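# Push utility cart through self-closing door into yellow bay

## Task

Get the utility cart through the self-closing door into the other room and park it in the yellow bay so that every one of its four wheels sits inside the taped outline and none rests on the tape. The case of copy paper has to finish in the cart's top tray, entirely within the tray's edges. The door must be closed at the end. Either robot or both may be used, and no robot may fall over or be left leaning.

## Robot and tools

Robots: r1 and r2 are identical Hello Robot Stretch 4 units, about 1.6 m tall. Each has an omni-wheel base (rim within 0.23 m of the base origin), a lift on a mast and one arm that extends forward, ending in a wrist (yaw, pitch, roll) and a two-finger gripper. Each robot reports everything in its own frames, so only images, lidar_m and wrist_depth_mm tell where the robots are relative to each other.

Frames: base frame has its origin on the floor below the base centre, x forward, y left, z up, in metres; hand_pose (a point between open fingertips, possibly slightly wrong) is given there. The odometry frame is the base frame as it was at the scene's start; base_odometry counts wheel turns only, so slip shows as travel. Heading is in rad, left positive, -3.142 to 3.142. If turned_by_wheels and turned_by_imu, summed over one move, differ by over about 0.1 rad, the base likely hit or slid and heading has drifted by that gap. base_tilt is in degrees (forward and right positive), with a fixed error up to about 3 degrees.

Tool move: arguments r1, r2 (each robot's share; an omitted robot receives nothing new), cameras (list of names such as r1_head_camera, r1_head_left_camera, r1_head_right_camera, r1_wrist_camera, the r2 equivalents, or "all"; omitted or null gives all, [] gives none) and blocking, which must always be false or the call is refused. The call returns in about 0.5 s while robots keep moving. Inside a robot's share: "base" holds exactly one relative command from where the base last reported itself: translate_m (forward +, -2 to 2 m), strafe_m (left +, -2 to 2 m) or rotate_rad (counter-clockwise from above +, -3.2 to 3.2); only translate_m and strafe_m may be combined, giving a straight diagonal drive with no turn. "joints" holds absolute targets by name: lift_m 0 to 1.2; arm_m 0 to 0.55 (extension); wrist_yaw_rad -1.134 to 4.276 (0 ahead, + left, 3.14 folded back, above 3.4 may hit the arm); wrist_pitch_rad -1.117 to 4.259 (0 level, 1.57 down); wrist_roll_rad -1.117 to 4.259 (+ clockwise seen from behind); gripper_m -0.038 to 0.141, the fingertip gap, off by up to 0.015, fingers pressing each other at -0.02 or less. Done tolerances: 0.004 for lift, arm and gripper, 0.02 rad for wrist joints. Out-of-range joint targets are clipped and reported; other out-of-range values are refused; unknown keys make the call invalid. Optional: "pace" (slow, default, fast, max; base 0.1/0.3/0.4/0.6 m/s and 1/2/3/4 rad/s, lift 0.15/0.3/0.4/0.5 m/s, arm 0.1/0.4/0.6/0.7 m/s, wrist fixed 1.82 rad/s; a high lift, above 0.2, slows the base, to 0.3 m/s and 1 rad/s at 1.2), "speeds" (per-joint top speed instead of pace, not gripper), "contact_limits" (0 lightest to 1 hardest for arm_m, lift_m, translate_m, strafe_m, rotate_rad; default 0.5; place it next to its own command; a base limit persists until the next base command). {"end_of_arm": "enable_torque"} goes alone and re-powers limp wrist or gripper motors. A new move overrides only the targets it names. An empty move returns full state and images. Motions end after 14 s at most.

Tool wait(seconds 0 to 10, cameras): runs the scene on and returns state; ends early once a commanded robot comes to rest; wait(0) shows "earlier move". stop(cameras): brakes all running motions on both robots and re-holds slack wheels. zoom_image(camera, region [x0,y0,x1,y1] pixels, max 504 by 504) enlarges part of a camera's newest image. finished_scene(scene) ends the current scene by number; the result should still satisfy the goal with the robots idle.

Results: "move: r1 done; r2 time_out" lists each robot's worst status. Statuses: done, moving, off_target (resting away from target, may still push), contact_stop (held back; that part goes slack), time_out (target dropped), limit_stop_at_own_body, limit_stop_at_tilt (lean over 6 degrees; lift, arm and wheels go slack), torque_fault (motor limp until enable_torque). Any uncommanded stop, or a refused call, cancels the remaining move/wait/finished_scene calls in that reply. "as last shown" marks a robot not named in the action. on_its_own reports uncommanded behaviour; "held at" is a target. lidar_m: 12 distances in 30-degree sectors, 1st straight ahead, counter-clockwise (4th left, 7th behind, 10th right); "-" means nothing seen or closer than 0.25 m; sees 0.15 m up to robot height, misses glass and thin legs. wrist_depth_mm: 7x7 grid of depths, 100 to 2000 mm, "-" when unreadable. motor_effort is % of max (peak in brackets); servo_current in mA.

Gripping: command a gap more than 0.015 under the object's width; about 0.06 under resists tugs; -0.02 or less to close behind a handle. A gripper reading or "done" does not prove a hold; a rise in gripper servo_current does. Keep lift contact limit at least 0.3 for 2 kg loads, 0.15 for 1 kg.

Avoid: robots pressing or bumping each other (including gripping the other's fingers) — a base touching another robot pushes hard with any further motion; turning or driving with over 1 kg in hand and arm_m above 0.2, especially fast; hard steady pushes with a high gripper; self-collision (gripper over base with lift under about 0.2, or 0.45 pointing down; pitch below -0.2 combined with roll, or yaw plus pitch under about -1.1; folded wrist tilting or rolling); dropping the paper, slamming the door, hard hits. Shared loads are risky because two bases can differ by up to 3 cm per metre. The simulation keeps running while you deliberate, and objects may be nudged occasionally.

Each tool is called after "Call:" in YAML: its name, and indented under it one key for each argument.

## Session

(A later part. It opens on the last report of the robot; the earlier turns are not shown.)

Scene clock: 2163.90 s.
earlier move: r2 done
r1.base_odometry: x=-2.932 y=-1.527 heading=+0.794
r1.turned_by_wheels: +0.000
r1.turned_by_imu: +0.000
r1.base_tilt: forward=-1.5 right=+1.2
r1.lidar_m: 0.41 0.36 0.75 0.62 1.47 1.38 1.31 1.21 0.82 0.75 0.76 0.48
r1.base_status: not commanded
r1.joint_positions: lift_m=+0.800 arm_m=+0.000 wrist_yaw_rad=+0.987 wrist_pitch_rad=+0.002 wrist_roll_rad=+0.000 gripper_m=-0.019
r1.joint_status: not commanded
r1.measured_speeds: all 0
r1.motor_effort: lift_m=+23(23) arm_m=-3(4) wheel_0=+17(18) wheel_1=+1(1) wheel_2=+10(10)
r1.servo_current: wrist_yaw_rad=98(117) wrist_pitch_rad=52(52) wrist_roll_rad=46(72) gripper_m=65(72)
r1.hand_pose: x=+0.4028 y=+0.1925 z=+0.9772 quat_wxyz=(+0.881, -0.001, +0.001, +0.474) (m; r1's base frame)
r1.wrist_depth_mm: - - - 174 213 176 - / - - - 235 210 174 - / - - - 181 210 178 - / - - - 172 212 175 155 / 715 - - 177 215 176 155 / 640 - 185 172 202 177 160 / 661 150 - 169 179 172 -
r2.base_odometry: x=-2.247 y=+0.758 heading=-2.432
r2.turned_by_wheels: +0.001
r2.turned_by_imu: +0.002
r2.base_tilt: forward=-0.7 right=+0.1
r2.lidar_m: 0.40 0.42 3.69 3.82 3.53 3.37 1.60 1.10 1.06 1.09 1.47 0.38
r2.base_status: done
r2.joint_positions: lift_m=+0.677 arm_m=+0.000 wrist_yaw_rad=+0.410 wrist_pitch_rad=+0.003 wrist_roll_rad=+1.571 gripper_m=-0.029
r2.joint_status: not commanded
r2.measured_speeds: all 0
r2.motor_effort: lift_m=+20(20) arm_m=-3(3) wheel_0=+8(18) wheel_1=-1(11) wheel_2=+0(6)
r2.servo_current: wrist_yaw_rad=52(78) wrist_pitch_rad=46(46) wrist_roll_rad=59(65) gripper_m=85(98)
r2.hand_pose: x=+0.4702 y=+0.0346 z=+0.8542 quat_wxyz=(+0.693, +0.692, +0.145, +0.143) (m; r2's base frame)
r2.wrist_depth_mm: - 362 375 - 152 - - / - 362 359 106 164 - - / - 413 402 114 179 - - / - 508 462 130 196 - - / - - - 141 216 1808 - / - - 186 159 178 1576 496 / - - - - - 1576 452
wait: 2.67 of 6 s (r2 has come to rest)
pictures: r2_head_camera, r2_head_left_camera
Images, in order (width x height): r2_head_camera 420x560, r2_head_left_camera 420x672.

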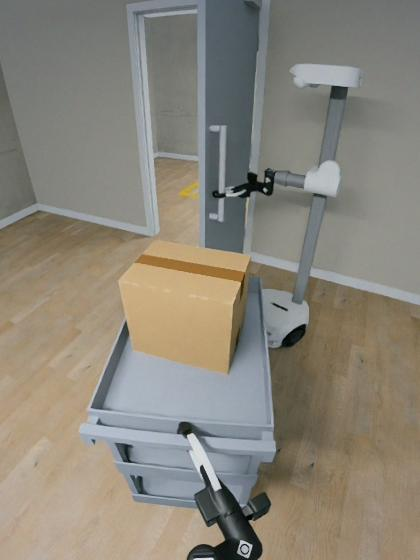

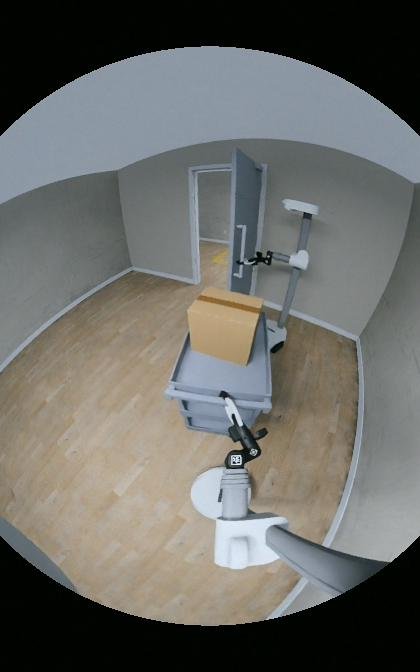

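Call:
move:
  r2: {"base":{"translate_m":-0.25,"strafe_m":0.12},"pace":"slow"}
  blocking: false
  cameras: []

Call:
wait:
  seconds: 6
  cameras: []

Call:
move:
  r2: {"base":{"rotate_rad":-0.3},"pace":"slow"}
  blocking: false
  cameras: []

Call:
wait:
  seconds: 3
  cameras: ["r2_head_camera"]

Call:
move:
  r2: {"base":{"translate_m":-0.24,"strafe_m":0.2},"pace":"slow"}
  blocking: false
  cameras: []

Call:
wait:
  seconds: 6
  cameras: []

Call:
move:
  r2: {"base":{"rotate_rad":-0.35},"pace":"slow"}
  blocking: false
  cameras: []

Call:
wait:
  seconds: 3
  cameras: ["r2_head_camera","r2_head_left_camera"]

Scene clock: 2230.27 s.
move: r2 moving
r1: as last shown
r1.base_tilt: forward=-1.6 right=+1.2
r1.lidar_m: 0.41 0.36 0.75 0.61 1.28 1.38 1.31 1.21 0.83 0.75 0.78 0.48
r1.motor_effort: lift_m=+23(23) arm_m=-4(4) wheel_0=+17(18) wheel_1=+1(1) wheel_2=+10(10)
r1.servo_current: wrist_yaw_rad=91(111) wrist_pitch_rad=39(46) wrist_roll_rad=46(59) gripper_m=59(65)
r1.wrist_depth_mm: - - - 174 213 176 - / - - - 235 209 173 - / - - - 181 211 179 - / - - - 172 212 175 154 / 723 - - 176 213 176 156 / 640 - 186 172 202 177 160 / 668 150 - 169 178 173 -
r2.base_odometry: x=-2.234 y=+0.762 heading=-2.433
r2.turned_by_wheels: +0.000
r2.turned_by_imu: +0.001
r2.base_tilt: forward=-0.7 right=+0.1
r2.lidar_m: 0.39 0.43 3.69 3.80 3.51 3.33 1.56 1.11 1.04 1.11 1.46 0.40
r2.base_status: translate_m moving; strafe_m moving
r2.joint_positions: lift_m=+0.677 arm_m=+0.000 wrist_yaw_rad=+0.403 wrist_pitch_rad=+0.003 wrist_roll_rad=+1.571 gripper_m=-0.029
r2.joint_status: not commanded
r2.measured_speeds: translate_m=-0.048 strafe_m=+0.024 rotate_rad=-0.003 lift_m=+0.000 arm_m=+0.000 wrist_yaw_rad=-0.017 wrist_pitch_rad=+0.000 wrist_roll_rad=+0.000
r2.motor_effort: lift_m=+20(20) arm_m=-3(4) wheel_0=-10(10) wheel_1=-8(8) wheel_2=+15(16)
r2.servo_current: wrist_yaw_rad=59(65) wrist_pitch_rad=46(46) wrist_roll_rad=39(52) gripper_m=91(91)
r2.hand_pose: x=+0.4705 y=+0.0326 z=+0.8542 quat_wxyz=(+0.693, +0.693, +0.142, +0.140) (m; r2's base frame)
r2.wrist_depth_mm: - 377 368 103 158 - - / - 368 362 113 170 - - / - 418 407 121 185 - - / - 504 473 134 202 - - / - - 554 147 223 1863 - / - - 186 165 178 1576 496 / - - - - - 1576 455
pictures: none
No camera images: "cameras" was empty.

Scene clock: 2233.73 s.
earlier move: r2 done
r1.base_odometry: x=-2.932 y=-1.527 heading=+0.794
r1.turned_by_wheels: +0.000
r1.turned_by_imu: +0.000
r1.base_tilt: forward=-1.6 right=+1.2
r1.lidar_m: 0.42 0.36 4.47 0.89 0.92 1.40 1.29 1.23 0.82 0.77 0.77 0.50
r1.base_status: not commanded
r1.joint_positions: lift_m=+0.800 arm_m=+0.000 wrist_yaw_rad=+0.987 wrist_pitch_rad=+0.002 wrist_roll_rad=+0.000 gripper_m=-0.019
r1.joint_status: not commanded
r1.measured_speeds: all 0
r1.motor_effort: lift_m=+23(23) arm_m=-4(4) wheel_0=+17(18) wheel_1=+1(1) wheel_2=+10(10)
r1.servo_current: wrist_yaw_rad=91(117) wrist_pitch_rad=46(52) wrist_roll_rad=46(72) gripper_m=72(72)
r1.hand_pose: x=+0.4028 y=+0.1925 z=+0.9772 quat_wxyz=(+0.881, -0.001, +0.001, +0.474) (m; r1's base frame)
r1.wrist_depth_mm: - - - 173 213 176 - / - - - 236 210 173 - / - - - 181 211 178 - / - - - 171 212 175 154 / - - - 176 213 176 156 / - - 185 171 202 177 160 / - 157 - 169 179 173 -
r2.base_odometry: x=-1.979 y=+0.830 heading=-2.434
r2.turned_by_wheels: -0.001
r2.turned_by_imu: -0.003
r2.base_tilt: forward=-0.7 right=+0.1
r2.lidar_m: 0.42 0.49 3.70 3.76 3.23 3.08 1.56 1.10 1.04 1.07 1.44 0.36
r2.base_status: done
r2.joint_positions: lift_m=+0.677 arm_m=+0.000 wrist_yaw_rad=+0.392 wrist_pitch_rad=+0.003 wrist_roll_rad=+1.571 gripper_m=-0.029
r2.joint_status: not commanded
r2.measured_speeds: all 0
r2.motor_effort: lift_m=+19(20) arm_m=-3(4) wheel_0=-9(17) wheel_1=-6(10) wheel_2=+1(17)
r2.servo_current: wrist_yaw_rad=46(65) wrist_pitch_rad=39(52) wrist_roll_rad=52(65) gripper_m=91(98)
r2.hand_pose: x=+0.4708 y=+0.0295 z=+0.8542 quat_wxyz=(+0.694, +0.693, +0.139, +0.137) (m; r2's base frame)
r2.wrist_depth_mm: 338 322 - - 123 - - / - 375 - - 137 - - / - 480 459 - 156 - - / - - - - 182 554 - / - - - 115 217 1618 504 / - - 183 145 179 1618 462 / - - - - 389 394 402
wait: 3.47 of 6 s (r2 has come to rest)
pictures: none
No camera images: "cameras" was empty.

Scene clock: 2234.23 s.
move: r2 moving
r1: as last shown
r1.lidar_m: 0.43 0.37 4.48 0.89 0.90 1.40 1.31 1.24 0.84 0.76 0.78 0.48
r1.servo_current: wrist_yaw_rad=104(124) wrist_pitch_rad=39(46) wrist_roll_rad=46(52) gripper_m=65(72)
r1.wrist_depth_mm: - - - 173 213 175 - / - - - 235 209 173 - / - - - 182 210 178 - / - - - 172 212 175 155 / - - - 177 213 176 156 / - - 185 172 202 178 160 / - 157 - 169 179 173 -
r2.base_odometry: x=-1.979 y=+0.830 heading=-2.556
r2.turned_by_wheels: -0.122
r2.turned_by_imu: -0.118
r2.base_tilt: forward=-0.7 right=+0.0
r2.lidar_m: 0.37 0.44 3.70 3.75 3.42 3.06 1.85 1.17 1.04 1.04 1.32 0.38
r2.base_status: rotate_rad moving
r2.joint_positions: lift_m=+0.677 arm_m=+0.000 wrist_yaw_rad=+0.414 wrist_pitch_rad=+0.003 wrist_roll_rad=+1.571 gripper_m=-0.029
r2.joint_status: not commanded
r2.measured_speeds: translate_m=+0.000 strafe_m=+0.000 rotate_rad=-0.478 lift_m=+0.000 arm_m=+0.000 wrist_yaw_rad=+0.053 wrist_pitch_rad=+0.000 wrist_roll_rad=+0.000
r2.motor_effort: lift_m=+20(20) arm_m=-4(4) wheel_0=+23(23) wheel_1=+10(10) wheel_2=+12(12)
r2.servo_current: wrist_yaw_rad=85(85) wrist_pitch_rad=39(46) wrist_roll_rad=52(59) gripper_m=98(98)
r2.hand_pose: x=+0.4701 y=+0.0361 z=+0.8542 quat_wxyz=(+0.692, +0.692, +0.146, +0.144) (m; r2's base frame)
r2.wrist_depth_mm: 320 320 - - 122 - - / - 364 - - 137 - - / - 452 436 - 154 - - / - - 535 - 178 - - / - - - 109 208 1618 504 / - - 185 138 178 1576 473 / - - - - 382 382 394
pictures: none
No camera images: "cameras" was empty.

Scene clock: 2235.13 s.
earlier move: r2 done
r1.base_odometry: x=-2.932 y=-1.527 heading=+0.794
r1.turned_by_wheels: +0.000
r1.turned_by_imu: +0.000
r1.base_tilt: forward=-1.6 right=+1.2
r1.lidar_m: 0.42 0.37 4.47 0.86 0.87 1.41 1.31 1.21 0.82 0.76 0.77 0.49
r1.base_status: not commanded
r1.joint_positions: lift_m=+0.800 arm_m=+0.000 wrist_yaw_rad=+0.987 wrist_pitch_rad=+0.002 wrist_roll_rad=+0.000 gripper_m=-0.019
r1.joint_status: not commanded
r1.measured_speeds: all 0
r1.motor_effort: lift_m=+23(23) arm_m=-4(4) wheel_0=+17(18) wheel_1=+1(1) wheel_2=+10(10)
r1.servo_current: wrist_yaw_rad=91(124) wrist_pitch_rad=39(46) wrist_roll_rad=46(65) gripper_m=72(72)
r1.hand_pose: x=+0.4028 y=+0.1925 z=+0.9772 quat_wxyz=(+0.881, -0.001, +0.001, +0.474) (m; r1's base frame)
r1.wrist_depth_mm: - - - 173 213 175 - / - - - 236 210 173 - / - - - 182 211 178 - / - - - 171 213 174 155 / - - - 176 213 176 156 / - - 186 171 202 177 160 / - 157 - 169 179 173 -
r2.base_odometry: x=-1.979 y=+0.830 heading=-2.733
r2.turned_by_wheels: -0.177
r2.turned_by_imu: -0.171
r2.base_tilt: forward=-0.7 right=+0.1
r2.lidar_m: 0.42 0.42 3.72 3.71 3.74 3.08 2.42 1.27 1.04 1.04 1.18 0.43
r2.base_status: done
r2.joint_positions: lift_m=+0.677 arm_m=+0.000 wrist_yaw_rad=+0.403 wrist_pitch_rad=+0.003 wrist_roll_rad=+1.571 gripper_m=-0.029
r2.joint_status: not commanded
r2.measured_speeds: all 0
r2.motor_effort: lift_m=+20(20) arm_m=+4(4) wheel_0=+5(23) wheel_1=+5(12) wheel_2=+1(13)
r2.servo_current: wrist_yaw_rad=59(104) wrist_pitch_rad=39(46) wrist_roll_rad=46(59) gripper_m=91(98)
r2.hand_pose: x=+0.4705 y=+0.0327 z=+0.8542 quat_wxyz=(+0.693, +0.693, +0.143, +0.140) (m; r2's base frame)
r2.wrist_depth_mm: - - - 118 171 - - / - 404 382 125 182 - - / - 402 404 133 194 - - / - 469 449 142 208 - - / - - 504 153 221 - - / - - 186 165 177 1708 - / - - - - - 1618 480
wait: 0.90 of 3 s (r2 has come to rest)
pictures: r2_head_camera
Images, in order (width x height): r2_head_camera 420x560.

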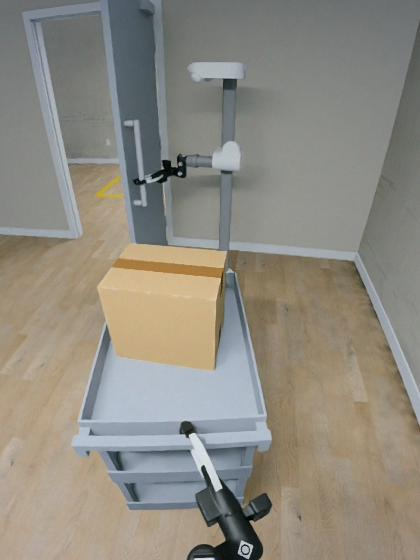

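Scene clock: 2235.63 s.
move: r2 moving
r1: as last shown
r1.lidar_m: 0.42 0.38 4.47 0.85 0.87 1.41 1.32 1.23 0.81 0.75 0.77 0.49
r1.motor_effort: lift_m=+23(23) arm_m=-4(4) wheel_0=+17(17) wheel_1=+1(1) wheel_2=+10(10)
r1.servo_current: wrist_yaw_rad=98(111) wrist_pitch_rad=46(46) wrist_roll_rad=59(65) gripper_m=59(65)
r1.wrist_depth_mm: - - - 173 213 176 - / - - - 236 209 173 - / - - - 181 211 178 - / - - - 171 212 175 155 / - - - 176 213 176 156 / - - 185 171 202 177 160 / - 157 - 169 179 173 -
r2.base_odometry: x=-1.967 y=+0.826 heading=-2.732
r2.turned_by_wheels: +0.000
r2.turned_by_imu: +0.000
r2.base_tilt: forward=-0.7 right=+0.0
r2.lidar_m: 0.42 0.42 3.69 3.68 3.71 3.07 2.45 1.31 1.03 1.03 1.17 0.42
r2.base_status: translate_m moving; strafe_m moving
r2.joint_positions: lift_m=+0.677 arm_m=+0.000 wrist_yaw_rad=+0.401 wrist_pitch_rad=+0.003 wrist_roll_rad=+1.571 gripper_m=-0.029
r2.joint_status: not commanded
r2.measured_speeds: translate_m=-0.039 strafe_m=+0.033 rotate_rad=-0.004 lift_m=+0.000 arm_m=+0.000 wrist_yaw_rad=-0.021 wrist_pitch_rad=+0.000 wrist_roll_rad=+0.000
r2.motor_effort: lift_m=+20(20) arm_m=+0(4) wheel_0=-12(12) wheel_1=+1(6) wheel_2=+14(15)
r2.servo_current: wrist_yaw_rad=39(52) wrist_pitch_rad=39(52) wrist_roll_rad=39(52) gripper_m=91(91)
r2.hand_pose: x=+0.4706 y=+0.0320 z=+0.8542 quat_wxyz=(+0.693, +0.693, +0.142, +0.140) (m; r2's base frame)
r2.wrist_depth_mm: - - - 123 178 - - / - 415 384 128 186 - - / - 407 404 138 196 - - / - 473 452 146 210 - - / - - 508 156 224 - - / - - 186 169 175 1808 - / - - - - - 1618 477
pictures: none
No camera images: "cameras" was empty.

Scene clock: 2239.47 s.
earlier move: r2 done
r1.base_odometry: x=-2.932 y=-1.527 heading=+0.794
r1.turned_by_wheels: +0.000
r1.turned_by_imu: +0.000
r1.base_tilt: forward=-1.6 right=+1.2
r1.lidar_m: 0.42 0.37 4.46 1.08 1.16 1.41 1.29 1.25 0.82 0.76 0.77 0.46
r1.base_status: not commanded
r1.joint_positions: lift_m=+0.800 arm_m=+0.000 wrist_yaw_rad=+0.987 wrist_pitch_rad=+0.002 wrist_roll_rad=+0.000 gripper_m=-0.019
r1.joint_status: not commanded
r1.measured_speeds: all 0
r1.motor_effort: lift_m=+23(23) arm_m=-4(4) wheel_0=+17(18) wheel_1=+1(1) wheel_2=+10(10)
r1.servo_current: wrist_yaw_rad=91(124) wrist_pitch_rad=46(46) wrist_roll_rad=46(72) gripper_m=72(72)
r1.hand_pose: x=+0.4028 y=+0.1925 z=+0.9772 quat_wxyz=(+0.881, -0.001, +0.001, +0.474) (m; r1's base frame)
r1.wrist_depth_mm: - - - 174 213 176 - / - - - 236 210 173 - / - - - 182 211 179 - / - - - 171 211 175 155 / - - - 177 213 177 156 / - - 185 171 202 177 160 / - 157 - 169 179 172 -
r2.base_odometry: x=-1.680 y=+0.742 heading=-2.733
r2.turned_by_wheels: +0.000
r2.turned_by_imu: -0.002
r2.base_tilt: forward=-0.7 right=+0.1
r2.lidar_m: 0.39 0.53 3.56 3.55 3.40 2.81 2.80 1.48 1.22 1.17 1.34 0.38
r2.base_status: done
r2.joint_positions: lift_m=+0.677 arm_m=+0.000 wrist_yaw_rad=+0.392 wrist_pitch_rad=+0.003 wrist_roll_rad=+1.571 gripper_m=-0.029
r2.joint_status: not commanded
r2.measured_speeds: all 0
r2.motor_effort: lift_m=+20(20) arm_m=-4(4) wheel_0=-7(18) wheel_1=+2(6) wheel_2=+4(15)
r2.servo_current: wrist_yaw_rad=52(72) wrist_pitch_rad=46(52) wrist_roll_rad=52(65) gripper_m=91(98)
r2.hand_pose: x=+0.4708 y=+0.0293 z=+0.8542 quat_wxyz=(+0.694, +0.693, +0.139, +0.137) (m; r2's base frame)
r2.wrist_depth_mm: - - - - - - - / - - - - - - - / - - - - - - - / - - - - - 539 530 / - - - - - 1618 484 / - - 179 - 179 1464 449 / - - - - - 1708 1182
wait: 3.83 of 6 s (r2 has come to rest)
pictures: none
No camera images: "cameras" was empty.

Scene clock: 2239.97 s.
move: r2 moving
r1: as last shown
r1.lidar_m: 0.43 0.37 4.47 1.10 1.20 1.41 1.31 1.22 0.82 0.76 0.78 0.50
r1.motor_effort: lift_m=+23(23) arm_m=-3(4) wheel_0=+17(18) wheel_1=+1(1) wheel_2=+10(10)
r1.servo_current: wrist_yaw_rad=98(104) wrist_pitch_rad=39(52) wrist_roll_rad=39(52) gripper_m=65(72)
r1.wrist_depth_mm: - - - 173 213 175 - / - - - 236 210 173 - / - - - 182 211 178 - / - - - 171 213 175 155 / - - - 177 213 177 156 / - - 185 172 202 177 160 / - 157 - 170 179 173 -
r2.base_odometry: x=-1.680 y=+0.742 heading=-2.856
r2.turned_by_wheels: -0.124
r2.turned_by_imu: -0.119
r2.base_tilt: forward=-0.7 right=+0.1
r2.lidar_m: 0.41 0.48 3.65 3.54 3.76 2.90 2.80 1.63 1.23 1.20 1.29 0.35
r2.base_status: rotate_rad moving
r2.joint_positions: lift_m=+0.677 arm_m=+0.000 wrist_yaw_rad=+0.414 wrist_pitch_rad=+0.003 wrist_roll_rad=+1.571 gripper_m=-0.029
r2.joint_status: not commanded
r2.measured_speeds: translate_m=+0.000 strafe_m=-0.001 rotate_rad=-0.488 lift_m=+0.000 arm_m=+0.000 wrist_yaw_rad=+0.058 wrist_pitch_rad=+0.000 wrist_roll_rad=+0.000
r2.motor_effort: lift_m=+20(20) arm_m=-4(4) wheel_0=+19(19) wheel_1=+11(11) wheel_2=+12(13)
r2.servo_current: wrist_yaw_rad=78(78) wrist_pitch_rad=46(46) wrist_roll_rad=46(52) gripper_m=85(91)
r2.hand_pose: x=+0.4701 y=+0.0359 z=+0.8542 quat_wxyz=(+0.692, +0.692, +0.146, +0.144) (m; r2's base frame)
r2.wrist_depth_mm: 317 - - - - - - / - 392 - - - - - / - - - - - - - / - - - - - 544 - / - - - - 203 1618 500 / - - - - 178 1618 455 / - - - - 421 1618 1138
pictures: none
No camera images: "cameras" was empty.

Scene clock: 2240.93 s.
earlier move: r2 done
r1.base_odometry: x=-2.932 y=-1.527 heading=+0.794
r1.turned_by_wheels: +0.000
r1.turned_by_imu: +0.000
r1.base_tilt: forward=-1.6 right=+1.2
r1.lidar_m: 0.42 0.37 4.49 1.08 1.15 1.40 1.32 1.23 0.79 0.74 0.77 0.48
r1.base_status: not commanded
r1.joint_positions: lift_m=+0.800 arm_m=+0.000 wrist_yaw_rad=+0.987 wrist_pitch_rad=+0.002 wrist_roll_rad=+0.000 gripper_m=-0.019
r1.joint_status: not commanded
r1.measured_speeds: all 0
r1.motor_effort: lift_m=+23(23) arm_m=-4(4) wheel_0=+17(18) wheel_1=+1(1) wheel_2=+10(10)
r1.servo_current: wrist_yaw_rad=104(111) wrist_pitch_rad=39(52) wrist_roll_rad=72(72) gripper_m=59(72)
r1.hand_pose: x=+0.4028 y=+0.1925 z=+0.9772 quat_wxyz=(+0.881, -0.001, +0.001, +0.474) (m; r1's base frame)
r1.wrist_depth_mm: - - - 173 213 175 - / - - - 236 210 173 - / - - - 182 210 178 - / - - - 172 213 175 154 / - - - 176 215 176 156 / - - 186 172 202 177 160 / - 157 - 169 179 173 -
r2.base_odometry: x=-1.680 y=+0.742 heading=-3.082
r2.turned_by_wheels: -0.226
r2.turned_by_imu: -0.218
r2.base_tilt: forward=-0.7 right=+0.1
r2.lidar_m: 0.41 0.43 3.73 3.55 3.56 3.08 2.80 2.11 1.34 1.19 1.20 0.41
r2.base_status: done
r2.joint_positions: lift_m=+0.677 arm_m=+0.000 wrist_yaw_rad=+0.395 wrist_pitch_rad=+0.003 wrist_roll_rad=+1.571 gripper_m=-0.029
r2.joint_status: not commanded
r2.measured_speeds: all 0
r2.motor_effort: lift_m=+20(20) arm_m=+4(4) wheel_0=+0(21) wheel_1=+4(12) wheel_2=+4(14)
r2.servo_current: wrist_yaw_rad=46(117) wrist_pitch_rad=39(46) wrist_roll_rad=46(59) gripper_m=91(98)
r2.hand_pose: x=+0.4707 y=+0.0303 z=+0.8542 quat_wxyz=(+0.694, +0.693, +0.140, +0.138) (m; r2's base frame)
r2.wrist_depth_mm: - - 500 113 168 - - / - 379 384 121 179 - - / - 407 407 131 192 - - / - 477 455 141 206 - - / - - 521 152 222 - - / - - 187 166 176 1708 - / - - - - - 1661 469
wait: 0.97 of 3 s (r2 has come to rest)
pictures: r2_head_camera, r2_head_left_camera
Images, in order (width x height): r2_head_camera 420x560, r2_head_left_camera 420x672.

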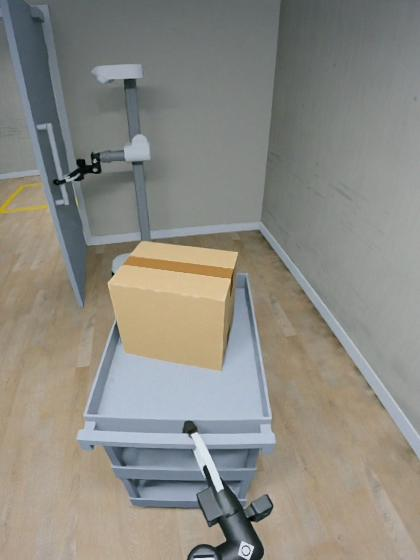

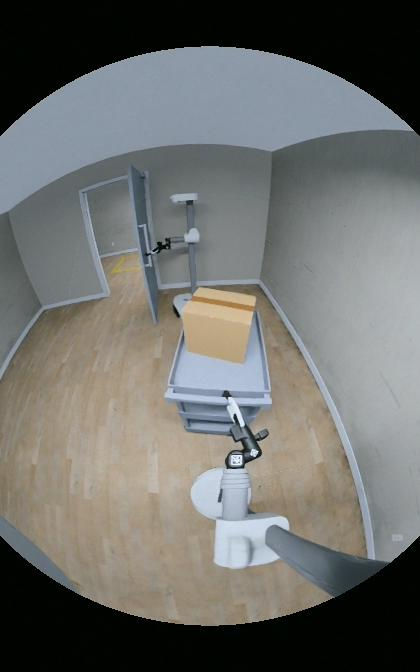

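Call:
move:
  r2: {"base":{"translate_m":-0.22,"strafe_m":0.23},"pace":"slow"}
  blocking: false
  cameras: []

Call:
wait:
  seconds: 6
  cameras: []

Call:
move:
  r2: {"base":{"rotate_rad":-0.37},"pace":"slow"}
  blocking: false
  cameras: []

Call:
wait:
  seconds: 3
  cameras: ["r2_head_camera"]

Call:
move:
  r2: {"base":{"translate_m":-0.22,"strafe_m":0.23},"pace":"slow"}
  blocking: false
  cameras: []

Call:
wait:
  seconds: 6
  cameras: []

Call:
move:
  r2: {"base":{"rotate_rad":-0.37},"pace":"slow"}
  blocking: false
  cameras: []

Call:
wait:
  seconds: 3
  cameras: ["r2_head_camera","r2_head_left_camera"]

Scene clock: 2250.90 s.
move: r2 moving
r1: as last shown
r1.lidar_m: 0.42 0.37 4.48 1.07 1.15 1.40 1.32 1.21 0.82 0.76 0.78 0.49
r1.motor_effort: lift_m=+23(23) arm_m=-4(4) wheel_0=+17(17) wheel_1=+1(1) wheel_2=+10(10)
r1.servo_current: wrist_yaw_rad=98(117) wrist_pitch_rad=39(52) wrist_roll_rad=59(59) gripper_m=65(65)
r1.wrist_depth_mm: - - - 174 213 176 - / - - - 236 209 173 - / - - - 181 211 178 - / - - - 171 213 175 155 / - - - 177 213 176 156 / - - 185 171 202 177 160 / - 156 - 169 178 173 -
r2.base_odometry: x=-1.671 y=+0.733 heading=-3.082
r2.turned_by_wheels: +0.000
r2.turned_by_imu: +0.000
r2.base_tilt: forward=-0.7 right=+0.1
r2.lidar_m: 0.44 0.42 3.75 3.54 3.56 3.09 2.78 2.07 1.33 1.19 1.22 0.41
r2.base_status: translate_m moving; strafe_m moving
r2.joint_positions: lift_m=+0.677 arm_m=+0.000 wrist_yaw_rad=+0.395 wrist_pitch_rad=+0.003 wrist_roll_rad=+1.571 gripper_m=-0.029
r2.joint_status: not commanded
r2.measured_speeds: translate_m=-0.035 strafe_m=+0.035 rotate_rad=-0.003 lift_m=+0.000 arm_m=+0.000 wrist_yaw_rad=+0.000 wrist_pitch_rad=+0.000 wrist_roll_rad=+0.000
r2.motor_effort: lift_m=+20(20) arm_m=+0(4) wheel_0=-9(14) wheel_1=+2(6) wheel_2=+13(14)
r2.servo_current: wrist_yaw_rad=59(59) wrist_pitch_rad=46(46) wrist_roll_rad=39(52) gripper_m=91(98)
r2.hand_pose: x=+0.4707 y=+0.0303 z=+0.8542 quat_wxyz=(+0.694, +0.693, +0.140, +0.138) (m; r2's base frame)
r2.wrist_depth_mm: - - 496 116 169 - - / - 384 375 124 181 - - / - 407 407 132 193 - - / - 480 462 143 207 - - / - - 517 154 224 - - / - - 187 167 176 1756 - / - - - - - 1618 466
pictures: none
No camera images: "cameras" was empty.

Scene clock: 2254.83 s.
earlier move: r2 done
r1.base_odometry: x=-2.932 y=-1.527 heading=+0.794
r1.turned_by_wheels: +0.000
r1.turned_by_imu: +0.000
r1.base_tilt: forward=-1.6 right=+1.2
r1.lidar_m: 0.42 0.36 4.51 1.36 1.40 1.41 1.31 1.21 0.79 0.76 0.78 0.47
r1.base_status: not commanded
r1.joint_positions: lift_m=+0.800 arm_m=+0.000 wrist_yaw_rad=+0.987 wrist_pitch_rad=+0.002 wrist_roll_rad=+0.000 gripper_m=-0.019
r1.joint_status: not commanded
r1.measured_speeds: all 0
r1.motor_effort: lift_m=+23(23) arm_m=-4(4) wheel_0=+17(18) wheel_1=+1(1) wheel_2=+10(10)
r1.servo_current: wrist_yaw_rad=104(117) wrist_pitch_rad=46(52) wrist_roll_rad=39(72) gripper_m=65(72)
r1.hand_pose: x=+0.4028 y=+0.1925 z=+0.9772 quat_wxyz=(+0.881, -0.001, +0.001, +0.474) (m; r1's base frame)
r1.wrist_depth_mm: - - - 173 213 176 - / - - - 236 210 173 - / - - - 181 209 178 - / - - - 171 212 175 155 / - - - 177 213 176 156 / - - 186 171 202 178 160 / - 157 - 170 178 173 -
r2.base_odometry: x=-1.447 y=+0.526 heading=-3.083
r2.turned_by_wheels: -0.001
r2.turned_by_imu: -0.003
r2.base_tilt: forward=-0.7 right=+0.1
r2.lidar_m: 0.40 0.56 3.63 3.28 3.29 2.90 2.62 2.55 1.59 1.42 1.48 0.33
r2.base_status: done
r2.joint_positions: lift_m=+0.677 arm_m=+0.000 wrist_yaw_rad=+0.388 wrist_pitch_rad=+0.003 wrist_roll_rad=+1.571 gripper_m=-0.029
r2.joint_status: not commanded
r2.measured_speeds: all 0
r2.motor_effort: lift_m=+20(20) arm_m=-3(4) wheel_0=-12(18) wheel_1=+2(6) wheel_2=+1(14)
r2.servo_current: wrist_yaw_rad=78(78) wrist_pitch_rad=39(46) wrist_roll_rad=39(65) gripper_m=85(98)
r2.hand_pose: x=+0.4709 y=+0.0281 z=+0.8542 quat_wxyz=(+0.694, +0.694, +0.137, +0.135) (m; r2's base frame)
r2.wrist_depth_mm: - - - - - - - / - - - - - - - / - - - - - - - / - - - - - - 504 / - - - - - 1618 480 / - - - - 168 424 455 / - - - - - 1756 1160
wait: 3.93 of 6 s (r2 has come to rest)
pictures: none
No camera images: "cameras" was empty.

Scene clock: 2255.33 s.
move: r2 moving
r1: as last shown
r1.lidar_m: 0.42 0.37 4.47 1.35 1.34 1.42 1.32 1.20 0.83 0.76 0.76 0.48
r1.motor_effort: lift_m=+23(23) arm_m=-4(4) wheel_0=+17(17) wheel_1=+1(1) wheel_2=+10(10)
r1.servo_current: wrist_yaw_rad=111(111) wrist_pitch_rad=39(52) wrist_roll_rad=46(59) gripper_m=65(65)
r1.wrist_depth_mm: - - - 173 213 175 - / - - - 235 210 173 - / - - - 182 211 179 - / - - - 171 212 174 154 / - - - 177 213 176 156 / - - 186 172 202 177 160 / - 157 - 170 179 173 -
r2.base_odometry: x=-1.447 y=+0.525 heading=+3.077
r2.turned_by_wheels: -0.123
r2.turned_by_imu: -0.119
r2.base_tilt: forward=-0.7 right=+0.0
r2.lidar_m: 0.39 0.50 3.63 3.29 3.28 3.08 2.61 2.63 1.73 1.48 1.46 0.34
r2.base_status: rotate_rad moving
r2.joint_positions: lift_m=+0.677 arm_m=+0.000 wrist_yaw_rad=+0.407 wrist_pitch_rad=+0.003 wrist_roll_rad=+1.571 gripper_m=-0.029
r2.joint_status: not commanded
r2.measured_speeds: translate_m=-0.001 strafe_m=-0.001 rotate_rad=-0.485 lift_m=+0.000 arm_m=+0.000 wrist_yaw_rad=+0.073 wrist_pitch_rad=+0.000 wrist_roll_rad=+0.000
r2.motor_effort: lift_m=+20(20) arm_m=-3(4) wheel_0=+10(12) wheel_1=+8(8) wheel_2=+11(11)
r2.servo_current: wrist_yaw_rad=52(78) wrist_pitch_rad=46(46) wrist_roll_rad=46(59) gripper_m=85(91)
r2.hand_pose: x=+0.4704 y=+0.0338 z=+0.8542 quat_wxyz=(+0.693, +0.692, +0.144, +0.142) (m; r2's base frame)
r2.wrist_depth_mm: - - - - - - - / - - - - - - - / - - - - - - - / - - - - - 535 535 / - - - - - 1708 488 / - - - - 174 1618 421 / - - - - - 1618 1182
pictures: none
No camera images: "cameras" was empty.

Scene clock: 2256.33 s.
earlier move: r2 done
r1.base_odometry: x=-2.932 y=-1.527 heading=+0.794
r1.turned_by_wheels: +0.000
r1.turned_by_imu: +0.000
r1.base_tilt: forward=-1.5 right=+1.2
r1.lidar_m: 0.43 0.37 4.49 1.34 1.39 1.41 1.30 1.21 0.81 0.75 0.76 0.48
r1.base_status: not commanded
r1.joint_positions: lift_m=+0.800 arm_m=+0.000 wrist_yaw_rad=+0.987 wrist_pitch_rad=+0.002 wrist_roll_rad=+0.000 gripper_m=-0.019
r1.joint_status: not commanded
r1.measured_speeds: all 0
r1.motor_effort: lift_m=+23(23) arm_m=-4(4) wheel_0=+17(17) wheel_1=+1(1) wheel_2=+10(10)
r1.servo_current: wrist_yaw_rad=104(117) wrist_pitch_rad=46(52) wrist_roll_rad=46(72) gripper_m=65(72)
r1.hand_pose: x=+0.4028 y=+0.1925 z=+0.9772 quat_wxyz=(+0.881, -0.001, +0.001, +0.474) (m; r1's base frame)
r1.wrist_depth_mm: - - - 174 213 175 - / - - - 236 209 173 - / - - - 182 211 179 - / - - - 171 211 175 155 / - - - 177 213 176 155 / - - 185 171 202 177 160 / - 157 - 169 178 173 -
r2.base_odometry: x=-1.447 y=+0.526 heading=+2.831
r2.turned_by_wheels: -0.246
r2.turned_by_imu: -0.238
r2.base_tilt: forward=-0.7 right=+0.1
r2.lidar_m: 0.40 0.44 3.47 3.43 3.27 3.40 2.76 2.61 2.09 1.52 1.45 0.41
r2.base_status: done
r2.joint_positions: lift_m=+0.677 arm_m=+0.000 wrist_yaw_rad=+0.397 wrist_pitch_rad=+0.003 wrist_roll_rad=+1.571 gripper_m=-0.029
r2.joint_status: not commanded
r2.measured_speeds: all 0
r2.motor_effort: lift_m=+20(20) arm_m=+4(4) wheel_0=+3(20) wheel_1=+4(11) wheel_2=+5(12)
r2.servo_current: wrist_yaw_rad=46(111) wrist_pitch_rad=39(52) wrist_roll_rad=52(59) gripper_m=85(91)
r2.hand_pose: x=+0.4706 y=+0.0309 z=+0.8542 quat_wxyz=(+0.693, +0.693, +0.141, +0.138) (m; r2's base frame)
r2.wrist_depth_mm: - 504 427 110 164 - - / - 375 370 119 176 - - / - 421 415 127 189 - - / - 492 469 139 205 - - / - - 535 152 223 1863 - / - - 186 167 179 1661 504 / - - - - - - 462
wait: 1.00 of 3 s (r2 has come to rest)
pictures: r2_head_camera
Images, in order (width x height): r2_head_camera 420x560.

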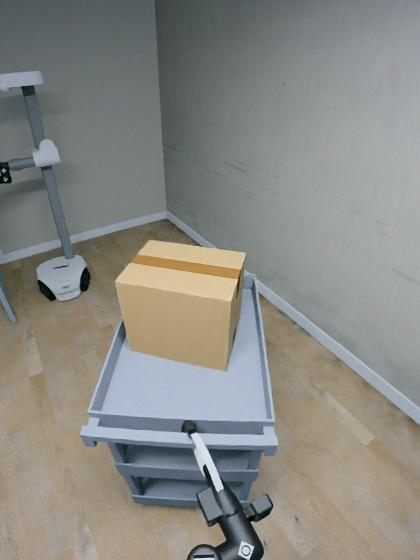

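Scene clock: 2256.83 s.
move: r2 moving
r1: as last shown
r1.base_tilt: forward=-1.6 right=+1.2
r1.lidar_m: 0.43 0.37 4.45 1.33 1.36 1.41 1.30 1.22 0.81 0.75 0.78 0.51
r1.motor_effort: lift_m=+23(23) arm_m=-4(4) wheel_0=+17(18) wheel_1=+1(1) wheel_2=+10(10)
r1.servo_current: wrist_yaw_rad=117(117) wrist_pitch_rad=39(46) wrist_roll_rad=52(78) gripper_m=65(65)
r1.wrist_depth_mm: - - - 173 213 176 - / - - - 236 211 173 - / - - - 181 211 179 - / - - - 171 211 175 155 / - - - 177 213 176 156 / - - 185 171 203 177 159 / - 157 - 170 179 173 -
r2.base_odometry: x=-1.441 y=+0.514 heading=+2.831
r2.turned_by_wheels: +0.000
r2.turned_by_imu: +0.000
r2.base_tilt: forward=-0.6 right=+0.1
r2.lidar_m: 0.41 0.43 3.50 3.41 3.28 3.39 2.73 2.60 2.13 1.53 1.47 0.41
r2.base_status: translate_m moving; strafe_m moving
r2.joint_positions: lift_m=+0.677 arm_m=+0.000 wrist_yaw_rad=+0.397 wrist_pitch_rad=+0.003 wrist_roll_rad=+1.571 gripper_m=-0.029
r2.joint_status: not commanded
r2.measured_speeds: translate_m=-0.035 strafe_m=+0.036 rotate_rad=-0.001 lift_m=+0.000 arm_m=+0.000 wrist_yaw_rad=+0.000 wrist_pitch_rad=+0.000 wrist_roll_rad=+0.000
r2.motor_effort: lift_m=+20(20) arm_m=+0(4) wheel_0=-16(16) wheel_1=+2(6) wheel_2=+12(13)
r2.servo_current: wrist_yaw_rad=39(65) wrist_pitch_rad=46(46) wrist_roll_rad=52(65) gripper_m=91(91)
r2.hand_pose: x=+0.4707 y=+0.0309 z=+0.8542 quat_wxyz=(+0.693, +0.693, +0.141, +0.138) (m; r2's base frame)
r2.wrist_depth_mm: - 462 427 111 166 - - / - 377 373 121 175 - - / - 421 415 130 191 - - / - 492 469 141 206 - - / - - 539 154 225 1863 - / - - 187 168 178 1661 504 / - - - - - - 462
pictures: none
No camera images: "cameras" was empty.

Scene clock: 2260.77 s.
earlier move: r2 done
r1.base_odometry: x=-2.932 y=-1.527 heading=+0.794
r1.turned_by_wheels: +0.000
r1.turned_by_imu: +0.000
r1.base_tilt: forward=-1.6 right=+1.2
r1.lidar_m: 0.42 0.37 4.47 1.64 1.73 1.41 1.30 1.20 0.83 0.76 0.75 0.48
r1.base_status: not commanded
r1.joint_positions: lift_m=+0.800 arm_m=+0.000 wrist_yaw_rad=+0.987 wrist_pitch_rad=+0.002 wrist_roll_rad=+0.000 gripper_m=-0.019
r1.joint_status: not commanded
r1.measured_speeds: all 0
r1.on_its_own: wrist_yaw_rad is at rest, and its servo_current (124 mA) is outside its rest range (0 to 104 mA)
r1.motor_effort: lift_m=+23(23) arm_m=-3(4) wheel_0=+17(18) wheel_1=+1(1) wheel_2=+10(10)
r1.servo_current: wrist_yaw_rad=124(124) wrist_pitch_rad=39(52) wrist_roll_rad=46(78) gripper_m=65(72)
r1.hand_pose: x=+0.4028 y=+0.1925 z=+0.9772 quat_wxyz=(+0.881, -0.001, +0.001, +0.474) (m; r1's base frame)
r1.wrist_depth_mm: - - - 173 211 175 - / - - - 236 209 173 - / - - - 182 210 178 - / - - - 171 211 174 154 / - - - 176 213 176 155 / - - 185 171 202 178 160 / - 157 - 169 178 173 -
r2.base_odometry: x=-1.308 y=+0.240 heading=+2.830
r2.turned_by_wheels: -0.001
r2.turned_by_imu: -0.004
r2.base_tilt: forward=-0.7 right=+0.1
r2.lidar_m: 0.41 0.57 3.44 3.11 2.98 3.09 2.65 2.52 2.55 1.84 1.77 0.34
r2.base_status: done
r2.joint_positions: lift_m=+0.677 arm_m=+0.000 wrist_yaw_rad=+0.388 wrist_pitch_rad=+0.003 wrist_roll_rad=+1.571 gripper_m=-0.029
r2.joint_status: not commanded
r2.measured_speeds: all 0
r2.motor_effort: lift_m=+19(20) arm_m=-4(4) wheel_0=-12(17) wheel_1=+1(6) wheel_2=+1(13)
r2.servo_current: wrist_yaw_rad=72(78) wrist_pitch_rad=33(46) wrist_roll_rad=59(65) gripper_m=91(98)
r2.hand_pose: x=+0.4709 y=+0.0282 z=+0.8542 quat_wxyz=(+0.694, +0.694, +0.137, +0.135) (m; r2's base frame)
r2.wrist_depth_mm: - - - - - - - / - - - - - - - / - - - - - - - / - - - - - - 496 / - - - - - 1661 469 / - - - - 159 421 427 / - - - - - 1756 1205
wait: 3.93 of 6 s (r2 has come to rest)
pictures: none
No camera images: "cameras" was empty.

Scene clock: 2261.27 s.
move: r2 moving
r1.base_odometry: x=-2.932 y=-1.527 heading=+0.794
r1.turned_by_wheels: +0.000
r1.turned_by_imu: +0.000
r1.base_tilt: forward=-1.6 right=+1.2
r1.lidar_m: 0.43 0.38 4.47 1.62 1.72 1.41 1.30 1.20 0.83 0.76 0.76 0.48
r1.base_status: not commanded
r1.joint_positions: lift_m=+0.800 arm_m=+0.000 wrist_yaw_rad=+0.987 wrist_pitch_rad=+0.002 wrist_roll_rad=+0.000 gripper_m=-0.019
r1.joint_status: not commanded
r1.measured_speeds: all 0
r1.motor_effort: lift_m=+23(23) arm_m=-4(4) wheel_0=+17(18) wheel_1=+1(1) wheel_2=+10(10)
r1.servo_current: wrist_yaw_rad=104(111) wrist_pitch_rad=46(46) wrist_roll_rad=26(59) gripper_m=65(72)
r1.hand_pose: x=+0.4028 y=+0.1925 z=+0.9772 quat_wxyz=(+0.881, -0.001, +0.001, +0.474) (m; r1's base frame)
r1.wrist_depth_mm: - - - 174 213 175 - / - - - 235 210 173 - / - - - 181 211 179 - / - - - 171 212 175 155 / - - - 177 213 176 156 / - - 186 172 202 177 160 / - 157 - 169 178 173 -
r2.base_odometry: x=-1.308 y=+0.240 heading=+2.707
r2.turned_by_wheels: -0.123
r2.turned_by_imu: -0.119
r2.base_tilt: forward=-0.7 right=+0.1
r2.lidar_m: 0.38 0.49 3.45 3.22 2.98 3.01 2.79 2.53 2.58 1.94 1.78 0.36
r2.base_status: rotate_rad moving
r2.joint_positions: lift_m=+0.677 arm_m=+0.000 wrist_yaw_rad=+0.407 wrist_pitch_rad=+0.003 wrist_roll_rad=+1.571 gripper_m=-0.029
r2.joint_status: not commanded
r2.measured_speeds: translate_m=-0.002 strafe_m=+0.001 rotate_rad=-0.481 lift_m=+0.000 arm_m=+0.000 wrist_yaw_rad=+0.077 wrist_pitch_rad=+0.000 wrist_roll_rad=+0.000
r2.motor_effort: lift_m=+20(20) arm_m=-3(4) wheel_0=+16(16) wheel_1=+9(9) wheel_2=+11(11)
r2.servo_current: wrist_yaw_rad=65(78) wrist_pitch_rad=39(46) wrist_roll_rad=39(52) gripper_m=91(91)
r2.hand_pose: x=+0.4704 y=+0.0338 z=+0.8542 quat_wxyz=(+0.693, +0.692, +0.144, +0.142) (m; r2's base frame)
r2.wrist_depth_mm: - - - - - - - / - - - - - - - / - - - - - - - / - - - - - 525 521 / - - - - - 1661 484 / - - - - 173 1464 442 / - - - - - - 1205
pictures: none
No camera images: "cameras" was empty.

Scene clock: 2262.30 s.
earlier move: r2 done
r1.base_odometry: x=-2.932 y=-1.527 heading=+0.794
r1.turned_by_wheels: +0.000
r1.turned_by_imu: +0.000
r1.base_tilt: forward=-1.5 right=+1.2
r1.lidar_m: 0.43 0.37 4.48 1.62 1.67 1.40 1.32 1.22 0.83 0.74 0.78 0.49
r1.base_status: not commanded
r1.joint_positions: lift_m=+0.800 arm_m=+0.000 wrist_yaw_rad=+0.987 wrist_pitch_rad=+0.002 wrist_roll_rad=+0.000 gripper_m=-0.019
r1.joint_status: not commanded
r1.measured_speeds: all 0
r1.motor_effort: lift_m=+23(23) arm_m=-4(4) wheel_0=+17(18) wheel_1=+1(1) wheel_2=+10(10)
r1.servo_current: wrist_yaw_rad=104(117) wrist_pitch_rad=46(46) wrist_roll_rad=59(65) gripper_m=65(72)
r1.hand_pose: x=+0.4028 y=+0.1925 z=+0.9772 quat_wxyz=(+0.881, -0.001, +0.001, +0.474) (m; r1's base frame)
r1.wrist_depth_mm: - - - 173 213 176 - / - - - 236 210 174 - / - - - 182 211 179 - / - - - 171 212 175 155 / - - - 176 213 177 156 / - - 185 171 202 177 160 / - 157 - 169 179 173 -
r2.base_odometry: x=-1.308 y=+0.240 heading=+2.461
r2.turned_by_wheels: -0.246
r2.turned_by_imu: -0.238
r2.base_tilt: forward=-0.7 right=+0.0
r2.lidar_m: 0.41 0.43 2.25 3.59 3.00 2.97 3.22 2.59 2.54 2.18 1.79 0.42
r2.base_status: done
r2.joint_positions: lift_m=+0.677 arm_m=+0.000 wrist_yaw_rad=+0.396 wrist_pitch_rad=+0.003 wrist_roll_rad=+1.571 gripper_m=-0.029
r2.joint_status: not commanded
r2.measured_speeds: all 0
r2.motor_effort: lift_m=+20(20) arm_m=+4(4) wheel_0=+1(22) wheel_1=+3(13) wheel_2=+4(14)
r2.servo_current: wrist_yaw_rad=46(117) wrist_pitch_rad=39(46) wrist_roll_rad=59(59) gripper_m=85(91)
r2.hand_pose: x=+0.4707 y=+0.0307 z=+0.8542 quat_wxyz=(+0.694, +0.693, +0.140, +0.138) (m; r2's base frame)
r2.wrist_depth_mm: - 415 436 110 164 - - / - 370 370 120 177 - - / - 424 413 127 190 - - / - - 466 140 205 - - / - - 539 152 223 1921 - / - - 187 168 179 1661 504 / - - - - - 1921 459
wait: 1.03 of 3 s (r2 has come to rest)
pictures: r2_head_camera, r2_head_left_camera
Images, in order (width x height): r2_head_camera 420x560, r2_head_left_camera 420x672.

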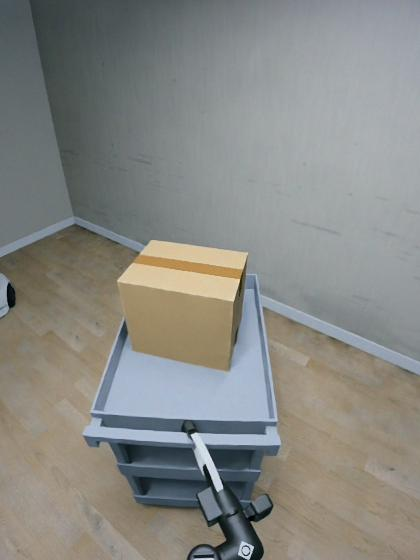

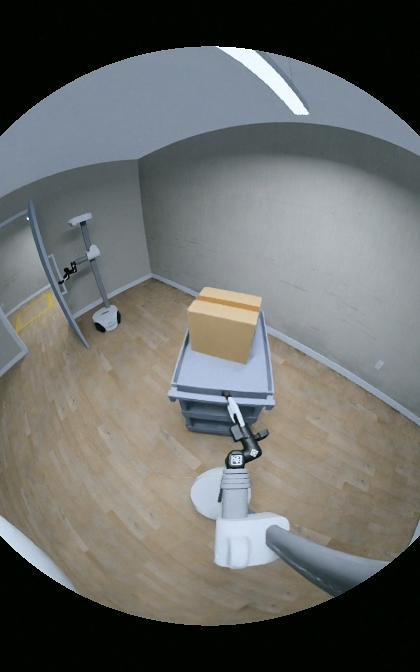

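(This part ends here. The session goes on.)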